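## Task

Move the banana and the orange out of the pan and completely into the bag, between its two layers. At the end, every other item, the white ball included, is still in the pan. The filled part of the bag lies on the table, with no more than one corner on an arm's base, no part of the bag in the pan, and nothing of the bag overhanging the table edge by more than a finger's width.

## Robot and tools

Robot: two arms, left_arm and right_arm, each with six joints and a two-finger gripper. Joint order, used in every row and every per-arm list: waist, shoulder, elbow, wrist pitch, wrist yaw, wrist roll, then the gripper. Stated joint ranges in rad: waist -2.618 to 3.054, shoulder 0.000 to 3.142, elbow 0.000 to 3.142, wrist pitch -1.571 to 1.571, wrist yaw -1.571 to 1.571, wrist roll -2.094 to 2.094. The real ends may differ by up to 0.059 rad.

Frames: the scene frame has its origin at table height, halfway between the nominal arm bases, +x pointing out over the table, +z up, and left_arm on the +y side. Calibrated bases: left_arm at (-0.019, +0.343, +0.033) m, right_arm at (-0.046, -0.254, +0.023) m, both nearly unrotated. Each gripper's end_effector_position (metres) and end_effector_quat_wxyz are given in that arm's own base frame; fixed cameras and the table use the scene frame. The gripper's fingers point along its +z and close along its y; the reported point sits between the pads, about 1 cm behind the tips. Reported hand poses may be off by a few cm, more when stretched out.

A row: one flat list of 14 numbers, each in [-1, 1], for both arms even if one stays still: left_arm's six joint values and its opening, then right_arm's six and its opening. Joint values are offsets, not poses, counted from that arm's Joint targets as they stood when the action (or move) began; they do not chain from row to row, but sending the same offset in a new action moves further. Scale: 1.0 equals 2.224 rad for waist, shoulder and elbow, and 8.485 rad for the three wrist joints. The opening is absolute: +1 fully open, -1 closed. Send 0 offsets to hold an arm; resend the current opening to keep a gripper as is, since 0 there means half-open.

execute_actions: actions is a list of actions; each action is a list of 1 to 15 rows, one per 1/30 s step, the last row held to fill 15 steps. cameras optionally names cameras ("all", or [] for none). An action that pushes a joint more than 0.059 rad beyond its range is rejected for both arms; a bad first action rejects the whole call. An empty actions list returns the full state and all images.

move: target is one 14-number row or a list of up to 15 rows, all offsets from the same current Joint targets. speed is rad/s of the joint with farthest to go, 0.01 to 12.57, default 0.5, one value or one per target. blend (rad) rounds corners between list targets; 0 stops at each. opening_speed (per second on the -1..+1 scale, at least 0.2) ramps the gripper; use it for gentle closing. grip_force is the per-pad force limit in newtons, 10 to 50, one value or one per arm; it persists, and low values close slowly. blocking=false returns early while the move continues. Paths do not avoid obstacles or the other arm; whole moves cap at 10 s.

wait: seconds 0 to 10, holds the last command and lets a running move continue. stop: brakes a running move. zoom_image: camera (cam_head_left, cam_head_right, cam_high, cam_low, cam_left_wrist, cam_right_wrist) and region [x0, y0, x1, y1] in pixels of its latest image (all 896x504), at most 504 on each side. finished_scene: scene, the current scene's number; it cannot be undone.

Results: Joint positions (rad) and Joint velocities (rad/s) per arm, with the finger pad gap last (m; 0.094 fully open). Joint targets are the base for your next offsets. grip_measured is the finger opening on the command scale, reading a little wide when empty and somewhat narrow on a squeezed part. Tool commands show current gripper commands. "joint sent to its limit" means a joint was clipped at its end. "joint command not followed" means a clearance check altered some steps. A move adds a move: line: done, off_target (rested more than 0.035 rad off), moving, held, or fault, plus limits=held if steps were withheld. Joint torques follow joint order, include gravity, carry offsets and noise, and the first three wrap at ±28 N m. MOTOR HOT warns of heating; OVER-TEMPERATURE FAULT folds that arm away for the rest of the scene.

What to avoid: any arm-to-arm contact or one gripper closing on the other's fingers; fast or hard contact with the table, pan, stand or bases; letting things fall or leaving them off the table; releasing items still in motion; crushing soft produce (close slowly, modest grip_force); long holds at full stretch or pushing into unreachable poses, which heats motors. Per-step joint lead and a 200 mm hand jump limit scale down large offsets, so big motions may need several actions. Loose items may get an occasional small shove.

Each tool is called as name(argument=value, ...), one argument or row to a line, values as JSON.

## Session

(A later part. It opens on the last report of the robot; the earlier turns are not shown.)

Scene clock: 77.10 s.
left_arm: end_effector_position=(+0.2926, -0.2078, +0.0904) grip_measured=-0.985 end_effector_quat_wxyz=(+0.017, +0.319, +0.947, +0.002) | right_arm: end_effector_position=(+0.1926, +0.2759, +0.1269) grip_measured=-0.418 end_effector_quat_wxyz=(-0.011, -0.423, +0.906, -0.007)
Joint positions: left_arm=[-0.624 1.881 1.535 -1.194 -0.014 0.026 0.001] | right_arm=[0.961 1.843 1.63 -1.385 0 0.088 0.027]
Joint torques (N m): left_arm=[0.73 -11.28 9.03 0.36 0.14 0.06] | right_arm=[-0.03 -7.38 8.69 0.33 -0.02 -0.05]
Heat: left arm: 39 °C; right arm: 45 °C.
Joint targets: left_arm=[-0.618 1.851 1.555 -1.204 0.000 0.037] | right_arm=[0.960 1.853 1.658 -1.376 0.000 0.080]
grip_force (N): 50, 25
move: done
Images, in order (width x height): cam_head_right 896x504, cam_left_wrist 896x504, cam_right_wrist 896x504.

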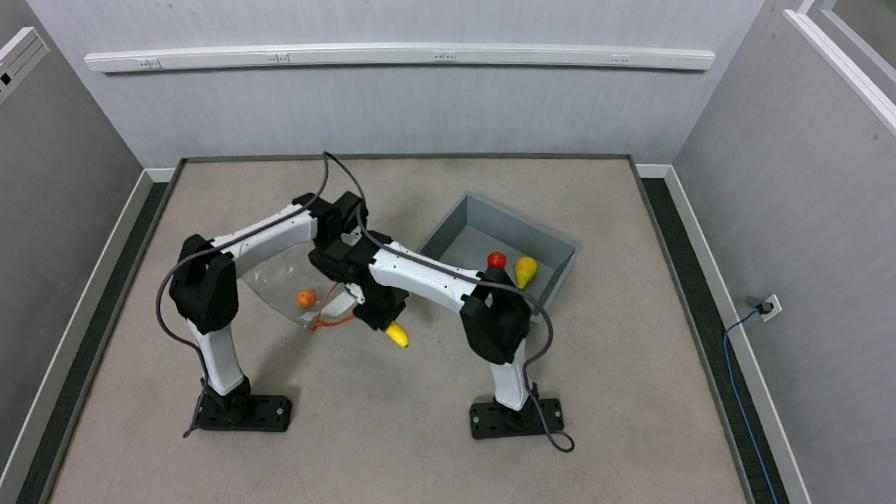

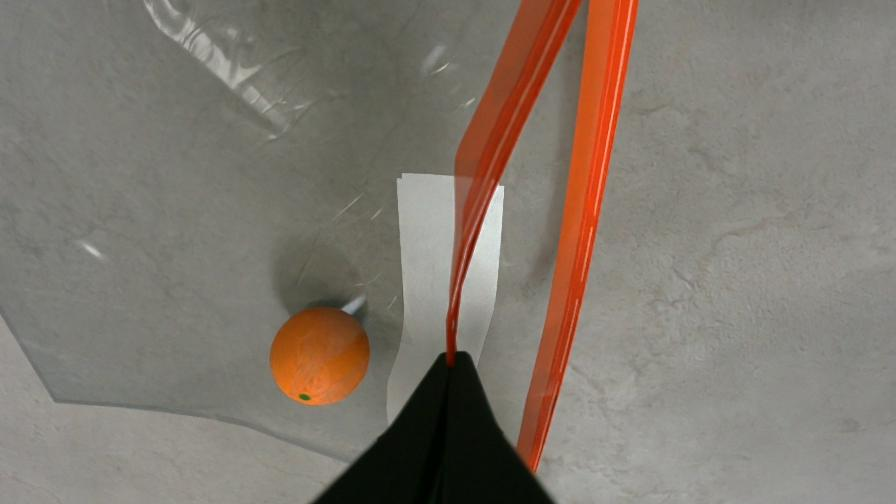

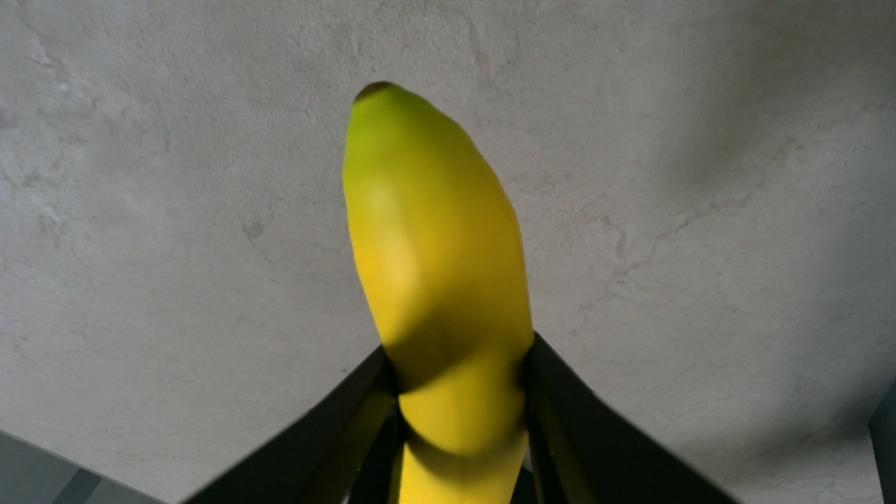

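move(
  target=[
    [0,0,0,0,0,0,-1,0,0.043,-0.175,0.0573,0,0,-0.7],
    [0,0,0,0,0,0,-1,0,0.043,-0.175,0.0573,0,0,0.2],
  ],
  speed=[0.3,0.3],
  opening_speed=0.5,
  cameras=["cam_right_wrist","cam_low","cam_left_wrist"],
)

Scene clock: 78.87 s.
left_arm: end_effector_position=(+0.2926, -0.2078, +0.0904) grip_measured=-0.985 end_effector_quat_wxyz=(+0.017, +0.319, +0.947, +0.002) | right_arm: end_effector_position=(+0.1970, +0.2823, +0.0720) grip_measured=-0.418 end_effector_quat_wxyz=(-0.011, -0.423, +0.906, -0.006)
Joint positions: left_arm=[-0.624 1.881 1.535 -1.194 -0.014 0.026 0.001] | right_arm=[0.961 1.888 1.471 -1.179 0 0.087 0.027]
Joint torques (N m): left_arm=[0.69 -11.26 9.06 0.36 0.13 0.06] | right_arm=[0.02 -8.87 6.48 0.24 -0.02 0.05]
Heat: left arm: 39 °C; right arm: 45 °C.
Joint targets: left_arm=[-0.618 1.851 1.555 -1.204 0.000 0.037] | right_arm=[0.961 1.886 1.476 -1.180 0.000 0.087]
Tool commands: left_gripper/opening=-1.0 right_gripper/opening=-0.7
grip_force (N): 50, 25
move: held (right_arm; a check stopped the path); path passed 0 of 2 targets; target 2's new numbers were not sent; limits=held; right_arm: the wrist pitch is farthest, 0.289 rad from its target
joint command not followed: on one or more control steps a check withheld the commanded joint targets of the right arm, and it was not sent them on those steps.
cause: the commanded joint targets, or the way to them, would bring a part of the robot too close to another arm (this arm's wrist (the part past the wrist pitch) and the left arm's gripper housing, along the way the arms are being sent, or toward where that arm still pushes).
Images, in order (width x height): cam_low 896x504, cam_left_wrist 896x504, cam_right_wrist 896x504.

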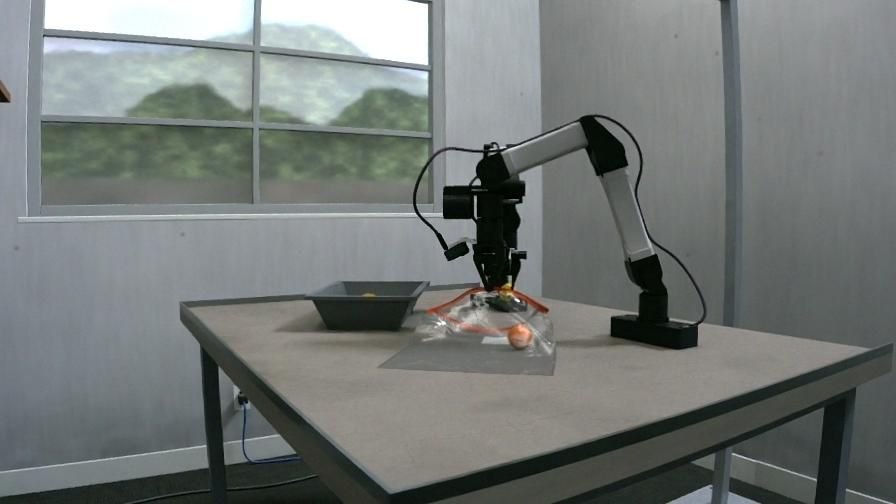

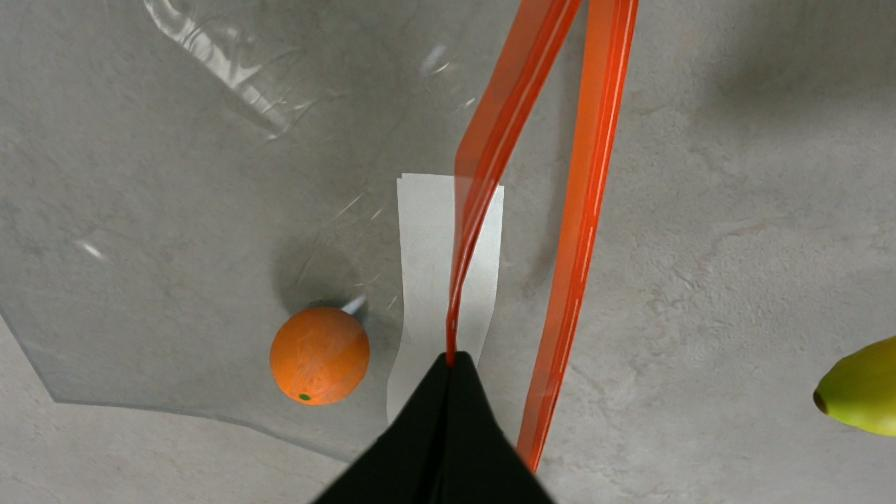

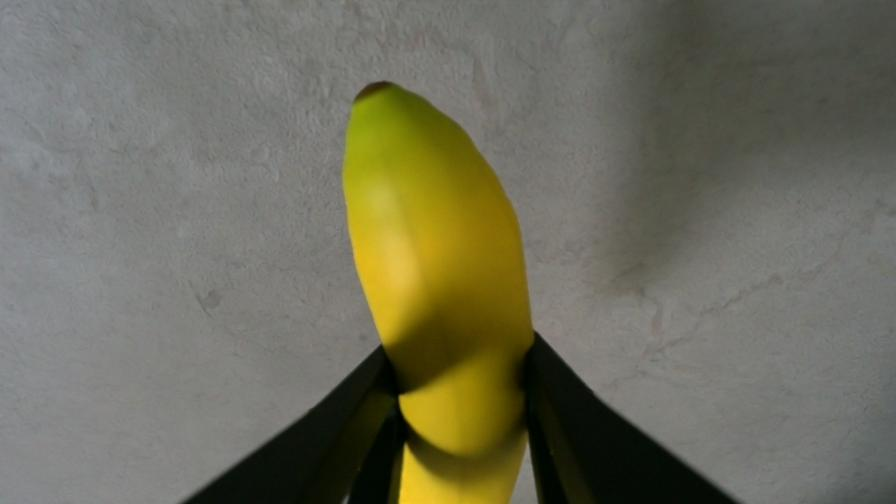

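move(
  target=[
    [0,0,0,0,0,0,-1,0.027,-0.0391,-0.0656,0.0092,0,0,-0.7],
    [0,0,0,0,0,0,-1,0.1075,0.0216,-0.0324,0.0164,0,0,-0.7],
    [0,0,0,0,0,0,-1,0.1075,0.0432,-0.0715,0.0323,0,0,-0.7],
    [0,0,0,0,0,0,-1,0.1075,0.0432,-0.0715,0.0323,0,0,0.2],
  ],
  speed=[0.4,0.4,0.3,0.3],
  blend=[0.05,0.05,0,0],
  opening_speed=0.5,
  cameras=["cam_right_wrist","cam_head_right","cam_left_wrist"],
)

Scene clock: 84.40 s.
left_arm: end_effector_position=(+0.2926, -0.2078, +0.0904) grip_measured=-0.985 end_effector_quat_wxyz=(+0.017, +0.319, +0.947, +0.002) | right_arm: end_effector_position=(+0.1292, +0.3292, +0.0062) grip_measured=+0.199 end_effector_quat_wxyz=(-0.001, -0.527, +0.850, -0.001)
Joint positions: left_arm=[-0.624 1.881 1.535 -1.194 -0.014 0.026 0.001] | right_arm=[1.197 1.974 1.317 -0.917 0 0.087 0.056]
Joint torques (N m): left_arm=[0.72 -11.28 9.07 0.36 0.14 0.07] | right_arm=[0.39 -8.35 5.59 0.4 -0.01 0.05]
Heat: left arm: 40 °C; right arm: 44 °C.
Joint targets: left_arm=[-0.618 1.851 1.555 -1.204 0.000 0.037] | right_arm=[1.201 1.982 1.317 -0.906 0.000 0.087]
grip_force (N): 50, 25
move: done
Images, in order (width x height): cam_head_right 896x504, cam_left_wrist 896x504, cam_right_wrist 896x504.

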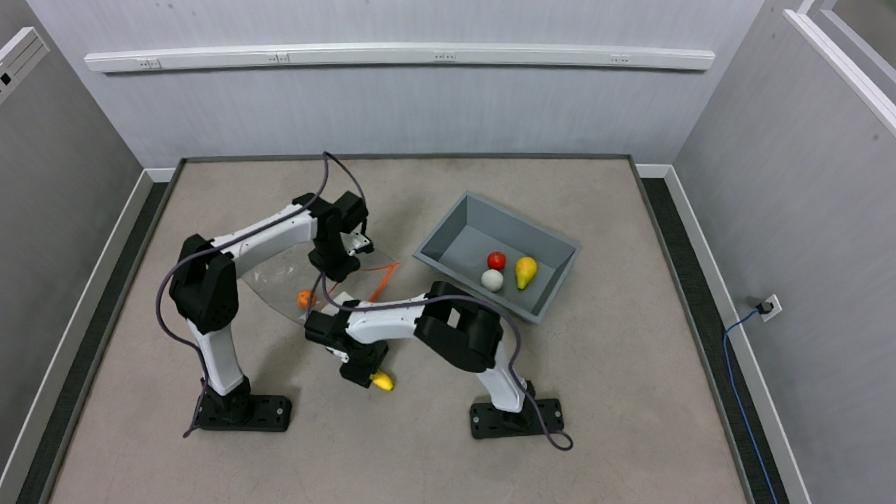

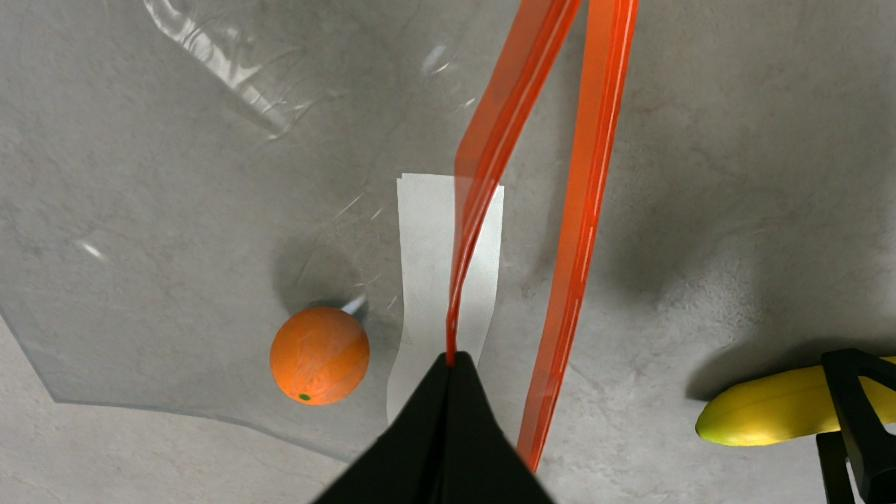

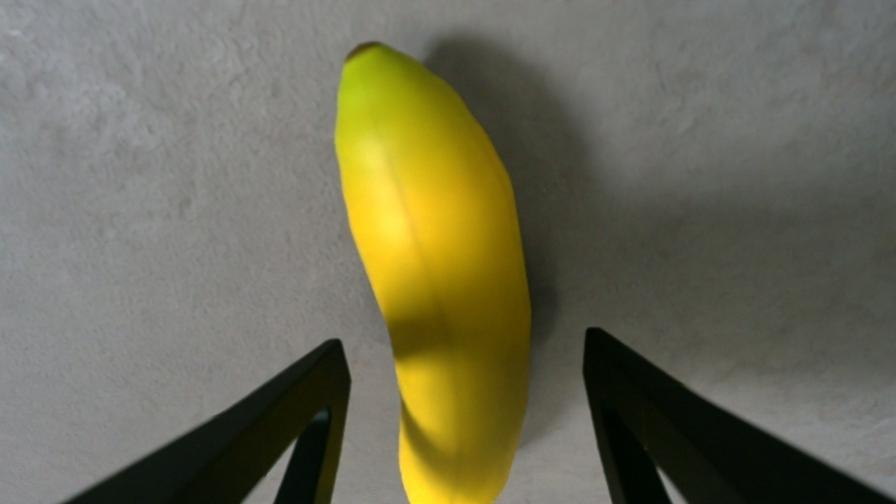

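move(
  target=[
    [0,0,0,0,0,0,-1,0,-0.0324,0.0598,-0.024,0,0,0.2],
    [0,0,0,0,0,0,-1,0.004,-0.4161,-0.4914,0.127,0,-0.0103,0.2],
  ],
  speed=[0.4,0.6],
  blend=[0.03,0],
  cameras=["cam_right_wrist"],
)

Scene clock: 89.00 s.
left_arm: end_effector_position=(+0.2926, -0.2078, +0.0904) grip_measured=-0.985 end_effector_quat_wxyz=(+0.017, +0.319, +0.947, +0.002) | right_arm: end_effector_position=(+0.1050, +0.2716, +0.0425) grip_measured=+0.199 end_effector_quat_wxyz=(+0.348, -0.509, +0.749, +0.241)
Joint positions: left_arm=[-0.624 1.881 1.535 -1.194 -0.014 0.026 0.001] | right_arm=[1.202 1.072 0.225 0.151 0 0.008 0.056]
Joint torques (N m): left_arm=[0.7 -11.28 9.07 0.36 0.13 0.05] | right_arm=[0.75 -3.41 6.31 1.88 -0.02 -0.04]
Heat: left arm: 40 °C; right arm: 44 °C.
Joint targets: left_arm=[-0.618 1.851 1.555 -1.204 0.000 0.037] | right_arm=[1.209 1.057 0.224 0.172 0.000 0.000]
grip_force (N): 50, 25
move: done
Images, in order (width x height): cam_right_wrist 896x504.

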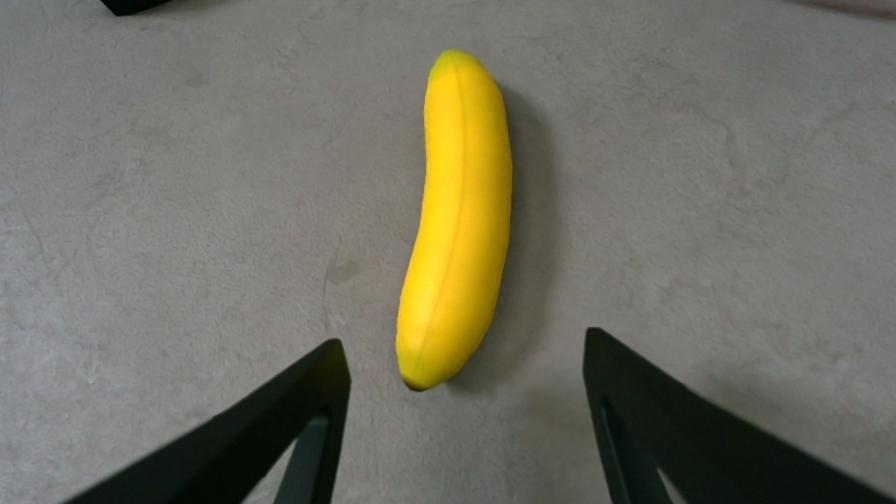

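move(
  target=[
    [0,0,0,0,0,0,-1,0.0056,0.2522,-0.0288,0.0808,0,0,0.2],
    [0,0,0,0,0,0,-1,0.0056,0.2522,-0.0288,0.0808,0,0,-0.75],
  ],
  speed=[0.4,0.4],
  opening_speed=0.5,
  cameras=["cam_right_wrist"],
)

Scene clock: 94.17 s.
left_arm: end_effector_position=(+0.2926, -0.2078, +0.0904) grip_measured=-0.985 end_effector_quat_wxyz=(+0.017, +0.319, +0.947, +0.002) | right_arm: end_effector_position=(+0.1129, +0.3032, -0.0002) grip_measured=-0.397 end_effector_quat_wxyz=(+0.379, -0.504, +0.730, +0.265)
Joint positions: left_arm=[-0.624 1.881 1.535 -1.194 -0.014 0.026 0.001] | right_arm=[1.214 1.609 0.163 0.836 0 0.007 0.028]
Joint torques (N m): left_arm=[0.68 -11.25 9.07 0.36 0.14 0.05] | right_arm=[0.73 -3.38 3.51 1.98 -0.02 -0.03]
Heat: left arm: 40 °C; right arm: 42 °C.
Joint targets: left_arm=[-0.618 1.851 1.555 -1.204 0.000 0.037] | right_arm=[1.222 1.618 0.160 0.857 0.000 0.000]
grip_force (N): 50, 25
move: done
Images, in order (width x height): cam_right_wrist 896x504.

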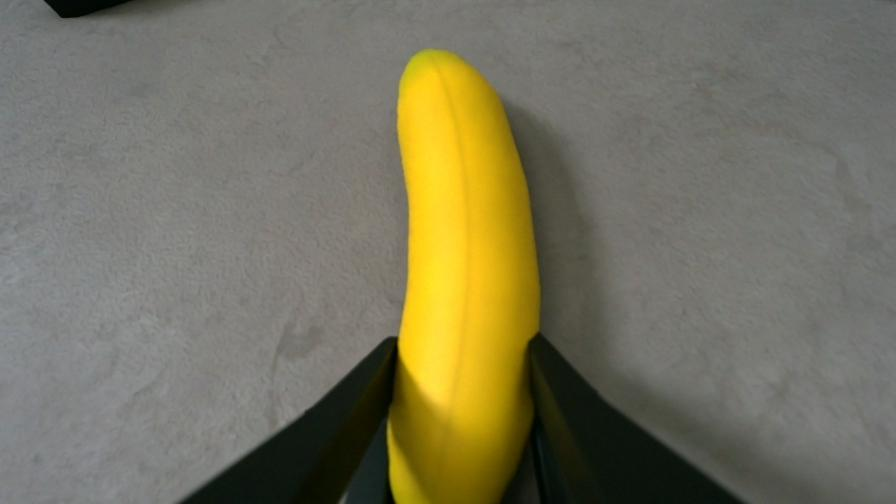

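move(
  target=[
    [0,0,0,0,0,0,-1,0,-0.192,0.0324,-0.0599,0,0,-0.75],
    [0,0,0,0,0,0,-1,-0.1268,-0.192,0.0324,-0.0599,0,0,-0.75],
    [0,0,0,0,0,0,-1,-0.1268,0.0298,0.1208,-0.012,0,0,-0.75],
  ],
  speed=[0.4,0.4,0.4],
  blend=[0.05,0.05,0],
  cameras=["cam_right_wrist","cam_left_wrist","cam_low"],
)

Scene clock: 99.90 s.
left_arm: end_effector_position=(+0.2926, -0.2078, +0.0904) grip_measured=-0.985 end_effector_quat_wxyz=(+0.017, +0.319, +0.947, +0.002) | right_arm: end_effector_position=(+0.2278, +0.3171, +0.0327) grip_measured=-0.406 end_effector_quat_wxyz=(+0.438, -0.395, +0.775, +0.227)
Joint positions: left_arm=[-0.624 1.881 1.535 -1.194 -0.014 0.026 0.001] | right_arm=[0.947 1.675 0.406 0.731 -0.001 0.006 0.028]
Joint torques (N m): left_arm=[0.73 -11.25 9.06 0.37 0.13 0.07] | right_arm=[-0.68 -4.9 6.95 2.06 -0.01 -0.03]
Heat: left arm: 41 °C; right arm: 41 °C.
Joint targets: left_arm=[-0.618 1.851 1.555 -1.204 0.000 0.037] | right_arm=[0.940 1.684 0.428 0.756 0.000 0.000]
grip_force (N): 50, 25
move: done
Images, in order (width x height): cam_low 896x504, cam_left_wrist 896x504, cam_right_wrist 896x504.

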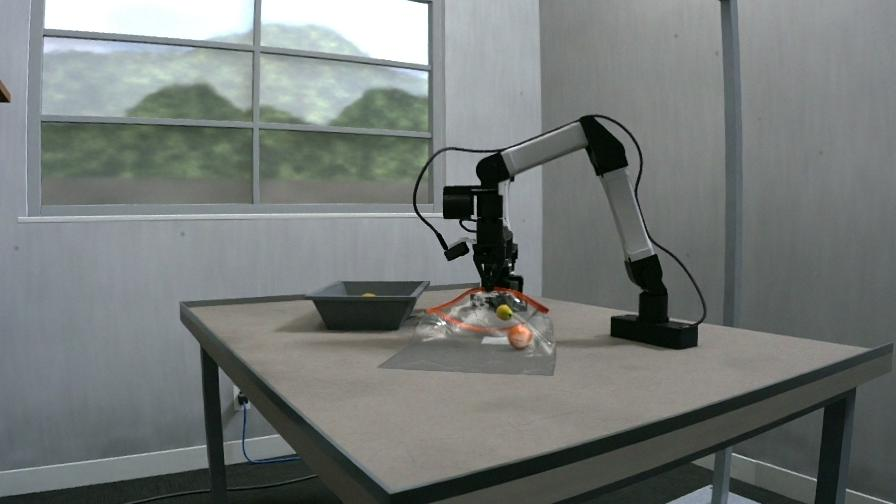

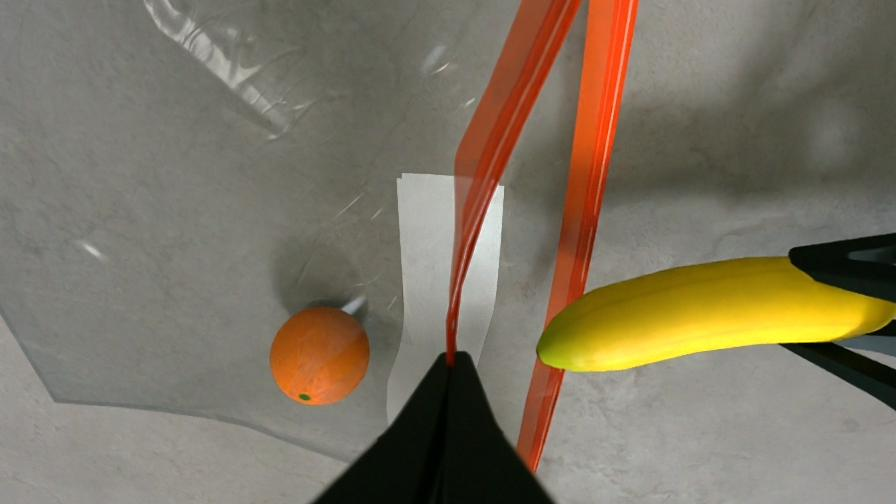

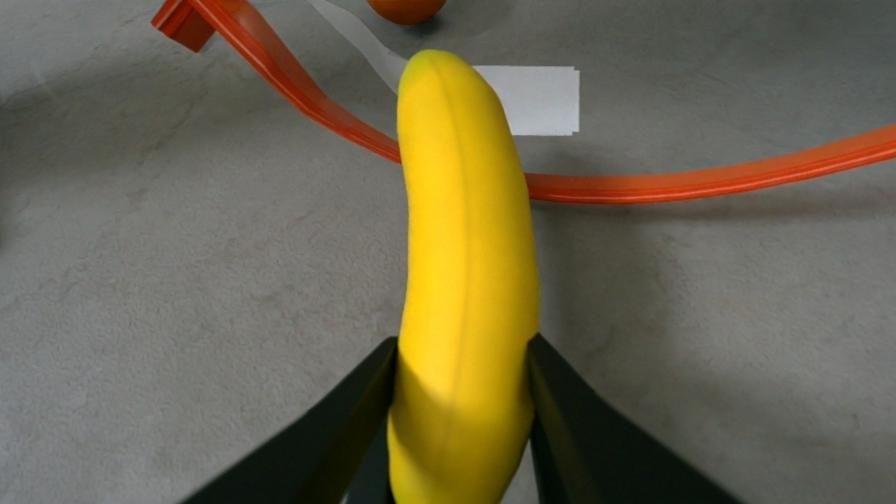

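move(
  target=[
    [0,0,0,0,0,0,-1,0,0.1237,0.1015,0.0177,0,0,-0.75],
  ],
  speed=0.3,
  cameras=["cam_right_wrist","cam_left_wrist","cam_low"],
)

Scene clock: 101.63 s.
left_arm: end_effector_position=(+0.2926, -0.2078, +0.0904) grip_measured=-0.985 end_effector_quat_wxyz=(+0.017, +0.319, +0.947, +0.002) | right_arm: end_effector_position=(+0.2697, +0.3753, +0.0324) grip_measured=-0.406 end_effector_quat_wxyz=(+0.478, -0.382, +0.751, +0.247)
Joint positions: left_arm=[-0.624 1.881 1.535 -1.194 -0.014 0.026 0.001] | right_arm=[0.947 1.948 0.633 0.88 -0.001 0.006 0.028]
Joint torques (N m): left_arm=[0.7 -11.26 9.06 0.36 0.13 0.06] | right_arm=[-0.68 -6.91 6.64 2.18 -0.01 -0.03]
Heat: left arm: 41 °C; right arm: 41 °C.
Joint targets: left_arm=[-0.618 1.851 1.555 -1.204 0.000 0.037] | right_arm=[0.940 1.959 0.654 0.906 0.000 0.000]
grip_force (N): 50, 25
move: done
Images, in order (width x height): cam_low 896x504, cam_left_wrist 896x504, cam_right_wrist 896x504.

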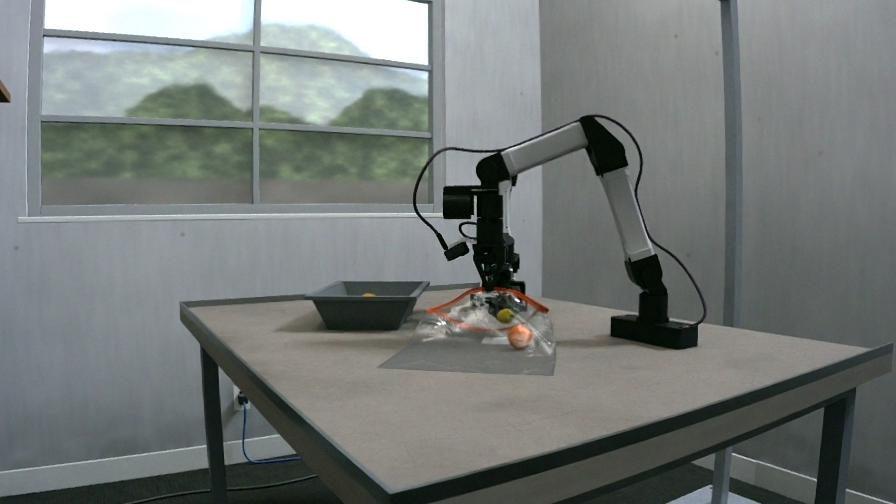

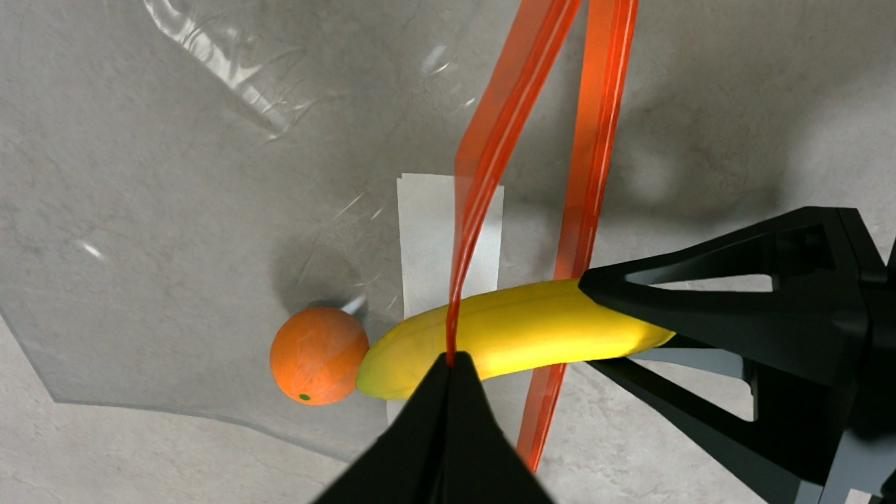

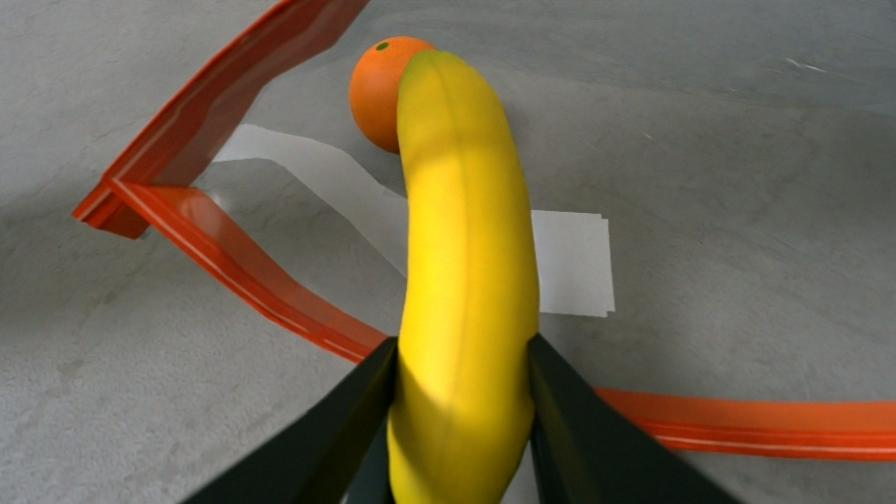

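move(
  target=[
    [0,0,0,0,0,0,-1,0.0237,0.0902,0.0995,0.0087,0.0194,0.006,-0.75],
  ],
  speed=0.25,
  cameras=["cam_right_wrist","cam_left_wrist","cam_low"],
)

Scene clock: 118.40 s.
left_arm: end_effector_position=(+0.2928, -0.2076, +0.0904) grip_measured=-0.985 end_effector_quat_wxyz=(+0.017, +0.319, +0.947, +0.002) | right_arm: end_effector_position=(+0.3093, +0.4192, +0.0330) grip_measured=-0.406 end_effector_quat_wxyz=(+0.531, -0.331, +0.746, +0.228)
Joint positions: left_arm=[-0.624 1.881 1.535 -1.194 -0.014 0.027 0.001] | right_arm=[0.986 2.148 0.853 0.953 0.154 0.043 0.028]
Joint torques (N m): left_arm=[0.66 -11.23 9.1 0.37 0.13 0.06] | right_arm=[0.66 -8.5 6.89 2.19 0.12 0.1]
Heat: left arm: 42 °C; right arm: 39 °C.
Joint targets: left_arm=[-0.618 1.851 1.555 -1.204 0.000 0.037] | right_arm=[0.993 2.160 0.876 0.979 0.165 0.051]
grip_force (N): 50, 25
move: done
Images, in order (width x height): cam_low 896x504, cam_left_wrist 896x504, cam_right_wrist 896x504.

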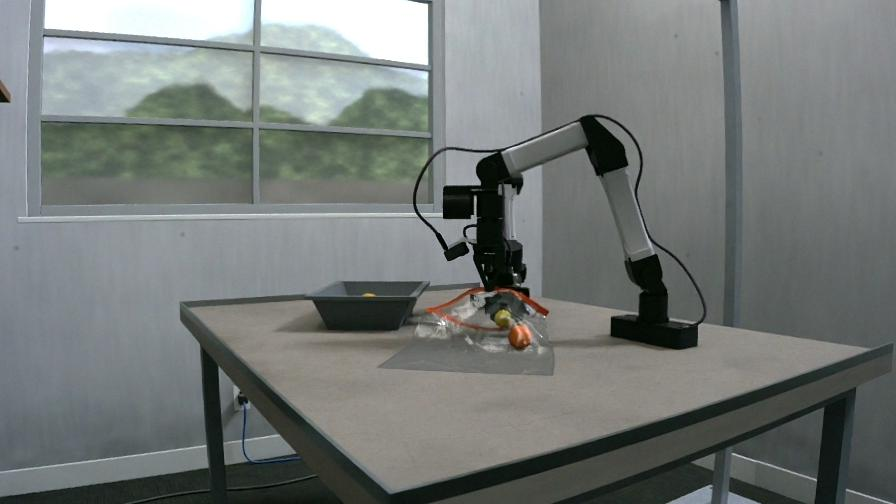

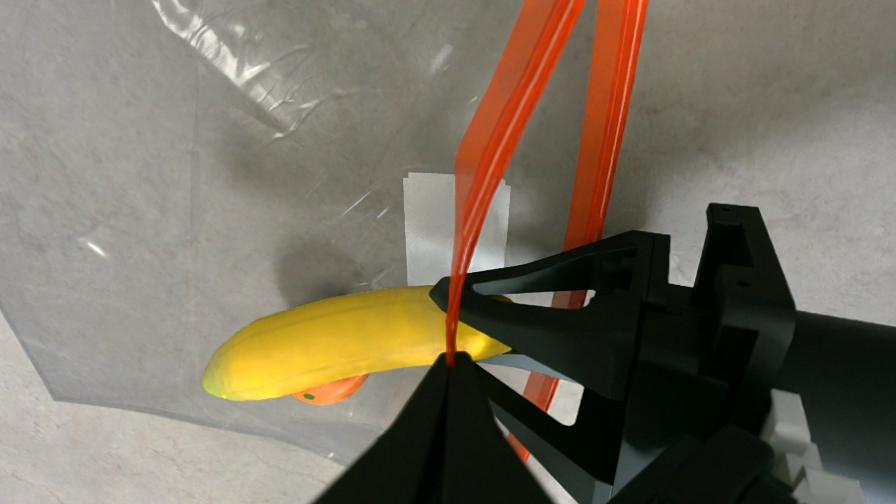

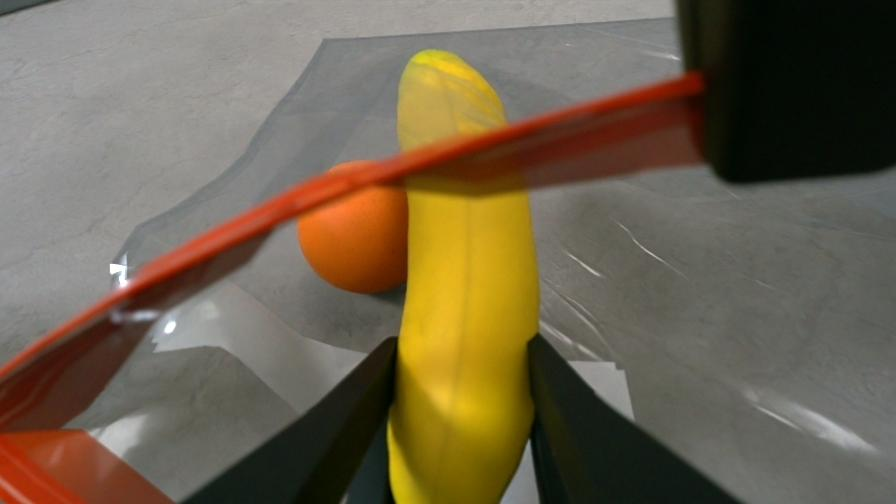

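move(
  target=[
    [0,0,0,0,0,0,-1,0,0.0782,0.0238,0.0262,0.0005,-0.0019,-0.75],
  ],
  speed=0.25,
  cameras=["cam_right_wrist","cam_left_wrist","cam_low"],
)

Scene clock: 120.47 s.
left_arm: end_effector_position=(+0.2928, -0.2076, +0.0904) grip_measured=-0.985 end_effector_quat_wxyz=(+0.017, +0.319, +0.947, +0.002) | right_arm: end_effector_position=(+0.3188, +0.4321, +0.0153) grip_measured=-0.406 end_effector_quat_wxyz=(+0.567, -0.313, +0.721, +0.249)
Joint positions: left_arm=[-0.624 1.881 1.535 -1.194 -0.014 0.027 0.001] | right_arm=[0.986 2.322 0.907 1.176 0.159 0.042 0.028]
Joint torques (N m): left_arm=[0.65 -11.28 9.1 0.36 0.13 0.04] | right_arm=[0.65 -9.18 6.19 2.17 0.1 -0.04]
Heat: left arm: 42 °C; right arm: 39 °C.
Joint targets: left_arm=[-0.618 1.851 1.555 -1.204 0.000 0.037] | right_arm=[0.993 2.334 0.928 1.202 0.169 0.034]
grip_force (N): 50, 25
move: done
Images, in order (width x height): cam_low 896x504, cam_left_wrist 896x504, cam_right_wrist 896x504.

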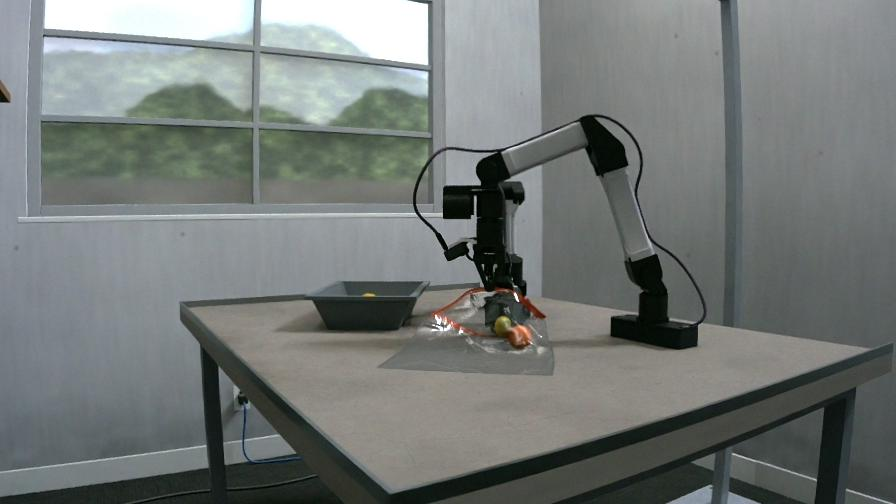

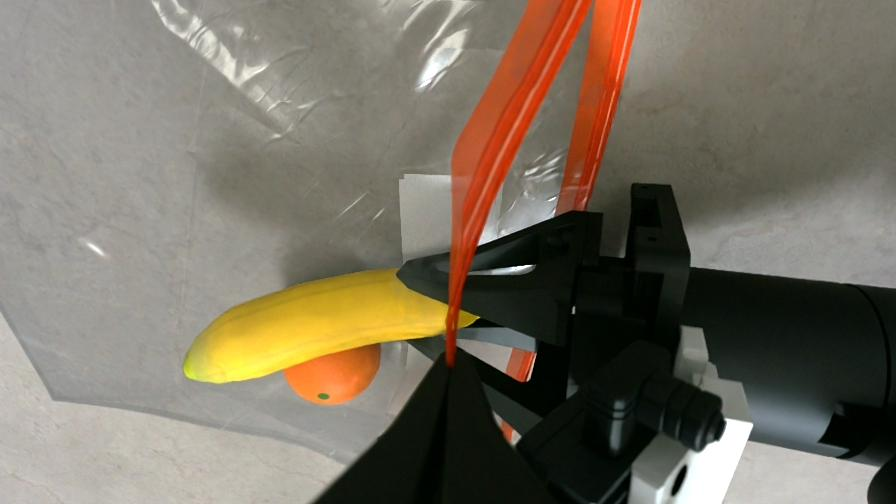

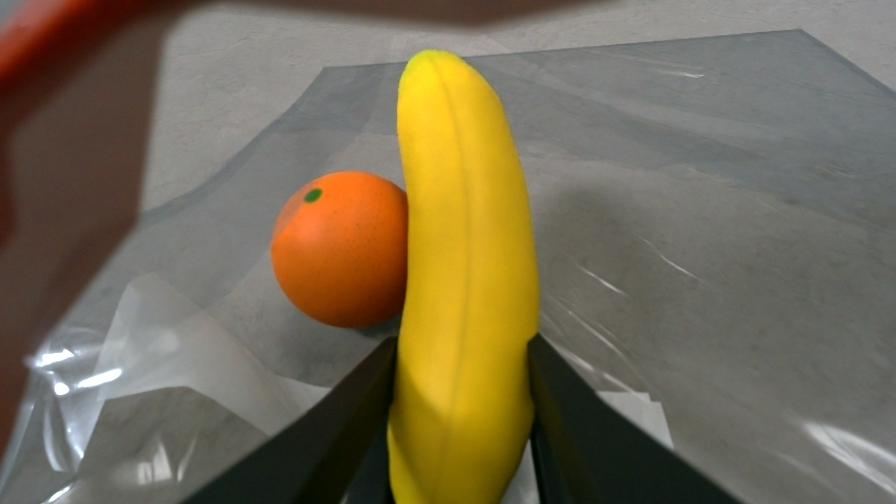

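move(
  target=[
    [0,0,0,0,0,0,-1,-0.0013,-0.0255,0.0124,-0.0241,-0.0009,0.0024,-0.75],
  ],
  speed=0.2,
  cameras=["cam_right_wrist","cam_left_wrist"],
)

zoom_image(
  camera="cam_left_wrist",
  region=[150, 150, 650, 504],
)

Scene clock: 122.60 s.
left_arm: end_effector_position=(+0.2935, -0.2066, +0.0904) grip_measured=-0.985 end_effector_quat_wxyz=(+0.017, +0.318, +0.948, +0.002) | right_arm: end_effector_position=(+0.3204, +0.4344, +0.0027) grip_measured=-0.406 end_effector_quat_wxyz=(+0.538, -0.325, +0.742, +0.232)
Joint positions: left_arm=[-0.62 1.881 1.535 -1.194 -0.014 0.027 0.001] | right_arm=[0.986 2.31 0.942 1.045 0.159 0.047 0.028]
Joint torques (N m): left_arm=[0.39 -11.26 9.03 0.36 0.14 0.04] | right_arm=[0.38 -13.24 5.78 1.46 0.03 0.13]
Heat: left arm: 42 °C; right arm: 40 °C.
Joint targets: left_arm=[-0.618 1.851 1.555 -1.204 0.000 0.037] | right_arm=[0.990 2.277 0.956 0.998 0.161 0.055]
grip_force (N): 50, 25
move: off_target (right_arm); right_arm: the wrist pitch is farthest, 0.048 rad from its target
Images, in order (width x height): cam_left_wrist 896x504, cam_right_wrist 896x504.

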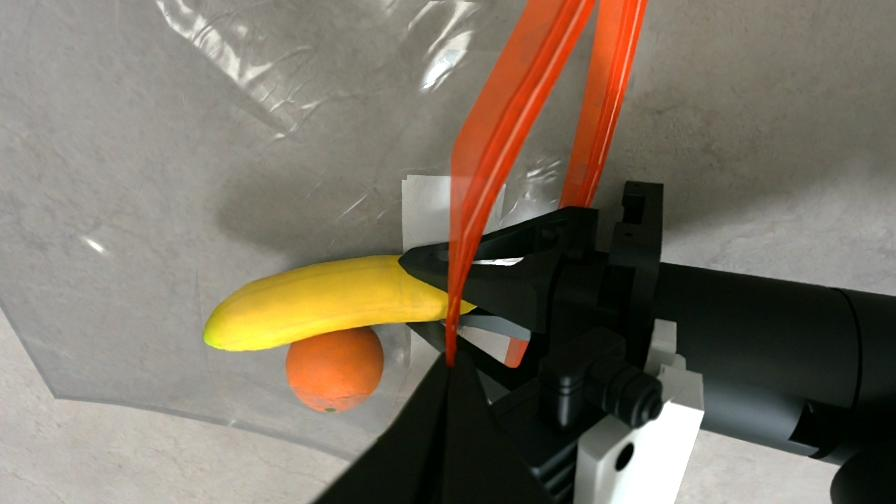

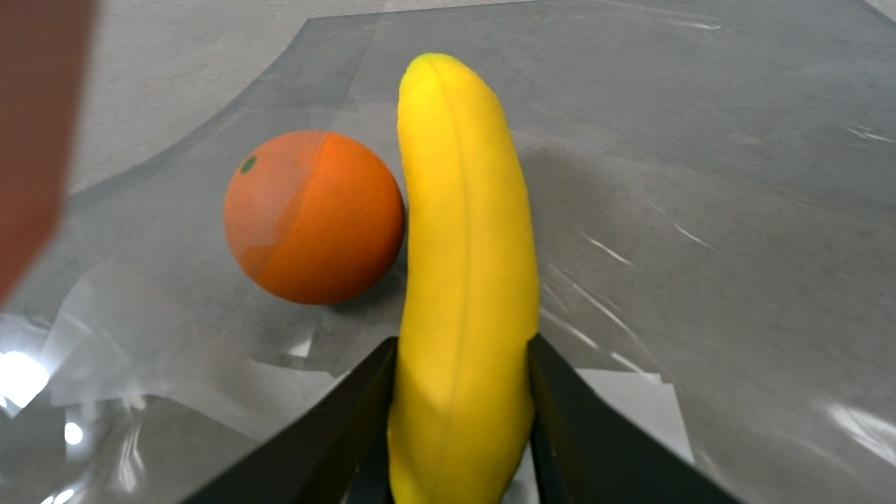

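Scaled by 1.008 from the camera's 896x504 image, which has a finer 1280x720 frame.

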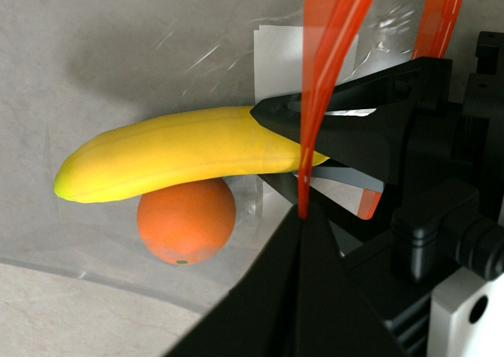

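move(
  target=[0,0,0,0,0,0,-1,0,0,0,0,0,0,0.0],
  opening_speed=0.4,
  cameras=["cam_right_wrist","cam_left_wrist"],
)

Scene clock: 124.87 s.
left_arm: end_effector_position=(+0.2935, -0.2066, +0.0904) grip_measured=-0.985 end_effector_quat_wxyz=(+0.017, +0.318, +0.948, +0.002) | right_arm: end_effector_position=(+0.3191, +0.4325, -0.0037) grip_measured=-0.002 end_effector_quat_wxyz=(+0.529, -0.329, +0.749, +0.226)
Joint positions: left_arm=[-0.62 1.881 1.535 -1.194 -0.014 0.027 0.001] | right_arm=[0.986 2.31 0.942 1.018 0.159 0.048 0.047]
Joint torques (N m): left_arm=[0.4 -11.26 9.06 0.36 0.14 0.05] | right_arm=[0.35 -13.23 5.75 1.71 0.03 0.12]
Heat: left arm: 43 °C; right arm: 41 °C.
Joint targets: left_arm=[-0.618 1.851 1.555 -1.204 0.000 0.037] | right_arm=[0.990 2.277 0.956 0.997 0.161 0.055]
grip_force (N): 50, 25
move: done
Images, in order (width x height): cam_left_wrist 896x504, cam_right_wrist 896x504.

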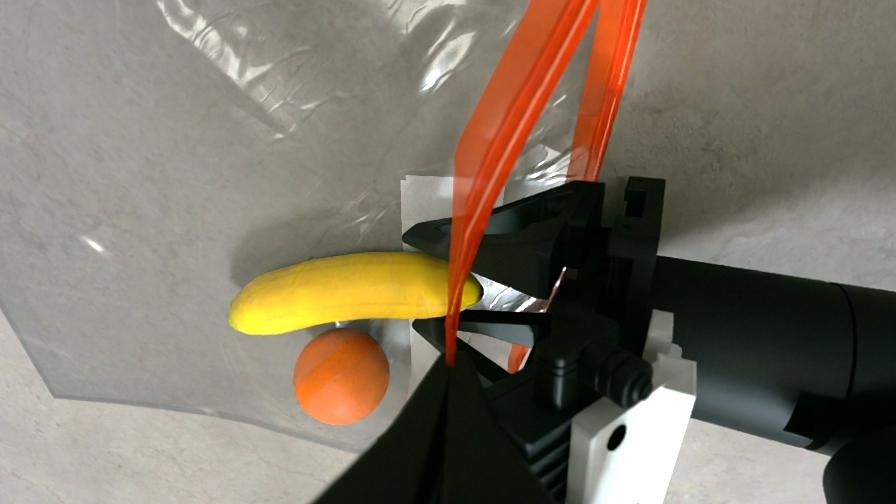

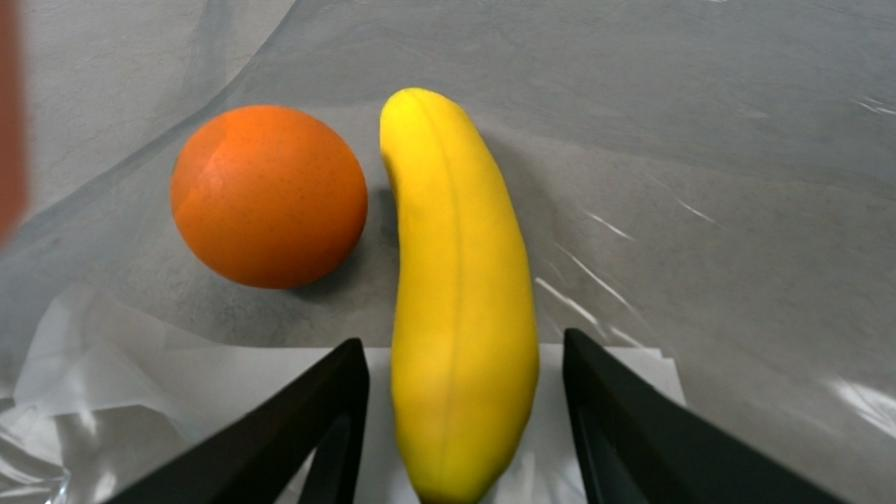

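move(
  target=[0,0,0,0,0,0,-1,0.0136,-0.0895,-0.1168,0.0033,0.0032,0.0017,0.0],
  speed=0.3,
  cameras=["cam_right_wrist","cam_left_wrist"],
)

Scene clock: 126.80 s.
left_arm: end_effector_position=(+0.2935, -0.2066, +0.0904) grip_measured=-0.985 end_effector_quat_wxyz=(+0.017, +0.318, +0.948, +0.002) | right_arm: end_effector_position=(+0.2796, +0.3897, +0.0072) grip_measured=-0.001 end_effector_quat_wxyz=(+0.507, -0.338, +0.763, +0.215)
Joint positions: left_arm=[-0.62 1.881 1.535 -1.194 -0.014 0.027 0.001] | right_arm=[1.013 2.12 0.7 1.009 0.178 0.061 0.047]
Joint torques (N m): left_arm=[0.4 -11.28 9.1 0.37 0.13 0.04] | right_arm=[0.8 -12.41 3.77 2.05 0.11 0.12]
Heat: left arm: 43 °C; right arm: 42 °C.
Joint targets: left_arm=[-0.618 1.851 1.555 -1.204 0.000 0.037] | right_arm=[1.020 2.078 0.696 1.025 0.188 0.069]
grip_force (N): 50, 25
move: off_target (right_arm); right_arm: the shoulder is farthest, 0.042 rad from its target
Images, in order (width x height): cam_left_wrist 896x504, cam_right_wrist 896x504.

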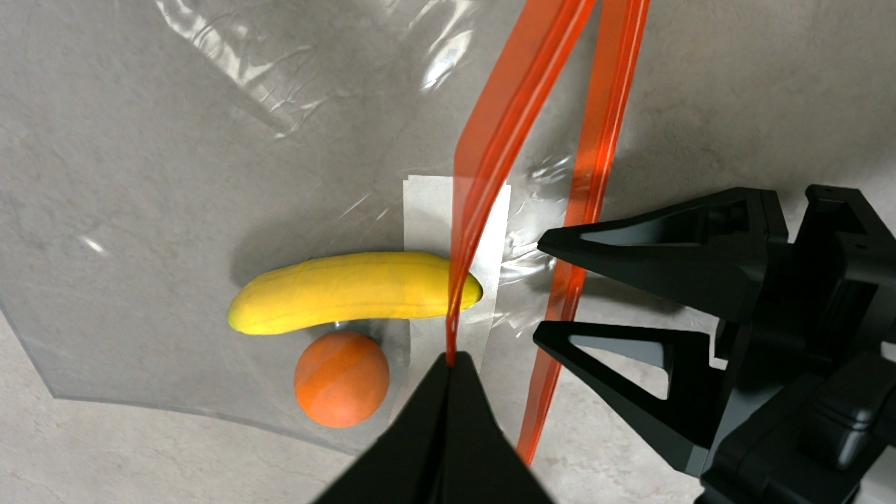

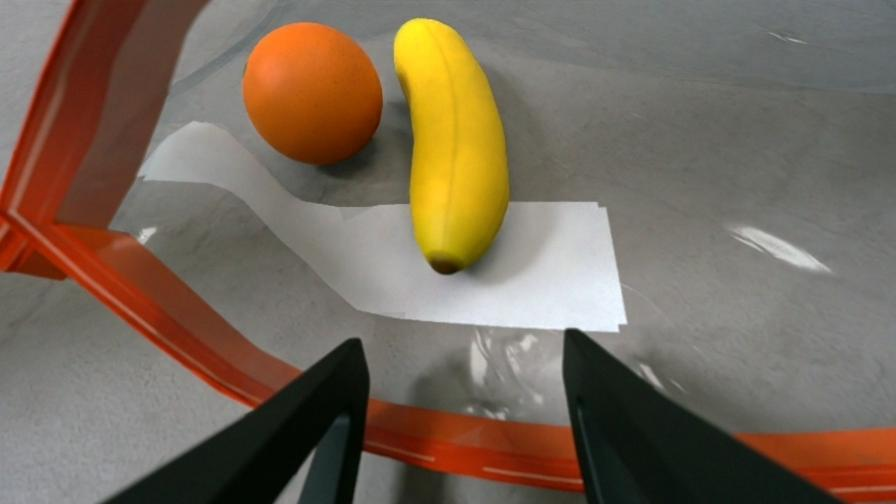

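move(
  target=[
    [0,0,0,0,0,0,-1,0,0,0,0,0,0,-0.7],
    [0,0,0,0,0,0,-1,-0.0086,0.0619,0.0701,0.0004,-0.002,-0.0012,-0.7],
  ],
  speed=0.15,
  opening_speed=1.5,
  cameras=["cam_right_wrist","cam_left_wrist"],
)

Scene clock: 131.27 s.
left_arm: end_effector_position=(+0.2935, -0.2066, +0.0904) grip_measured=-0.985 end_effector_quat_wxyz=(+0.017, +0.318, +0.948, +0.002) | right_arm: end_effector_position=(+0.2999, +0.4174, +0.0123) grip_measured=-0.699 end_effector_quat_wxyz=(+0.525, -0.328, +0.752, +0.226)
Joint positions: left_arm=[-0.62 1.881 1.535 -1.194 -0.014 0.027 0.001] | right_arm=[1.008 2.202 0.832 1.011 0.178 0.062 0.014]
Joint torques (N m): left_arm=[0.4 -11.29 9.06 0.37 0.14 0.05] | right_arm=[-0.68 -8.42 6.28 2.08 -0.05 0.01]
Heat: left arm: 43 °C; right arm: 43 °C.
Joint targets: left_arm=[-0.618 1.851 1.555 -1.204 0.000 0.037] | right_arm=[1.001 2.215 0.852 1.029 0.171 0.059]
grip_force (N): 50, 25
move: done
Images, in order (width x height): cam_left_wrist 896x504, cam_right_wrist 896x504.

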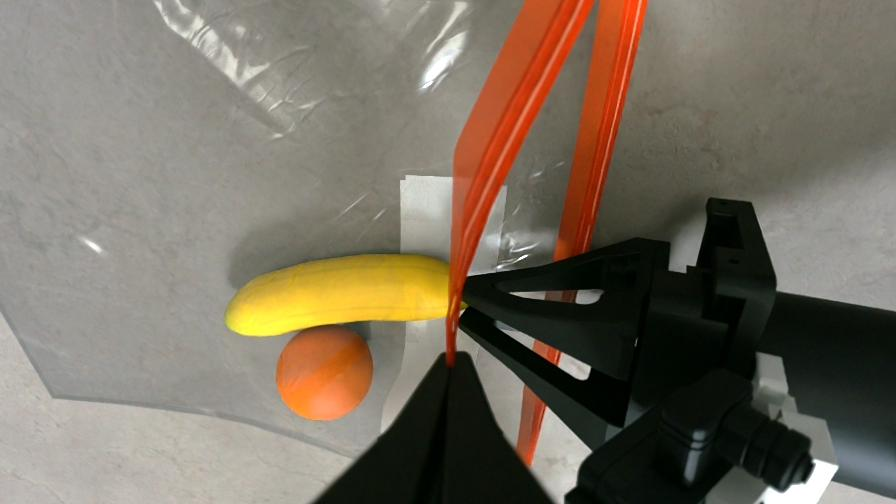

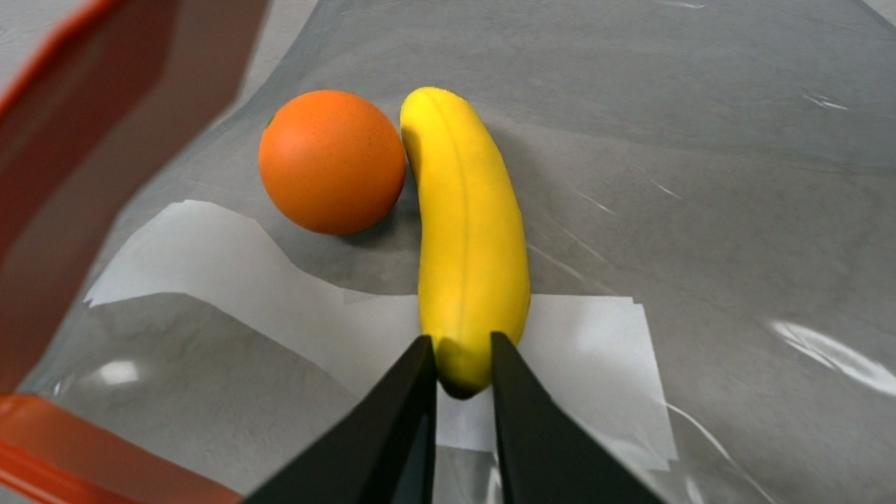

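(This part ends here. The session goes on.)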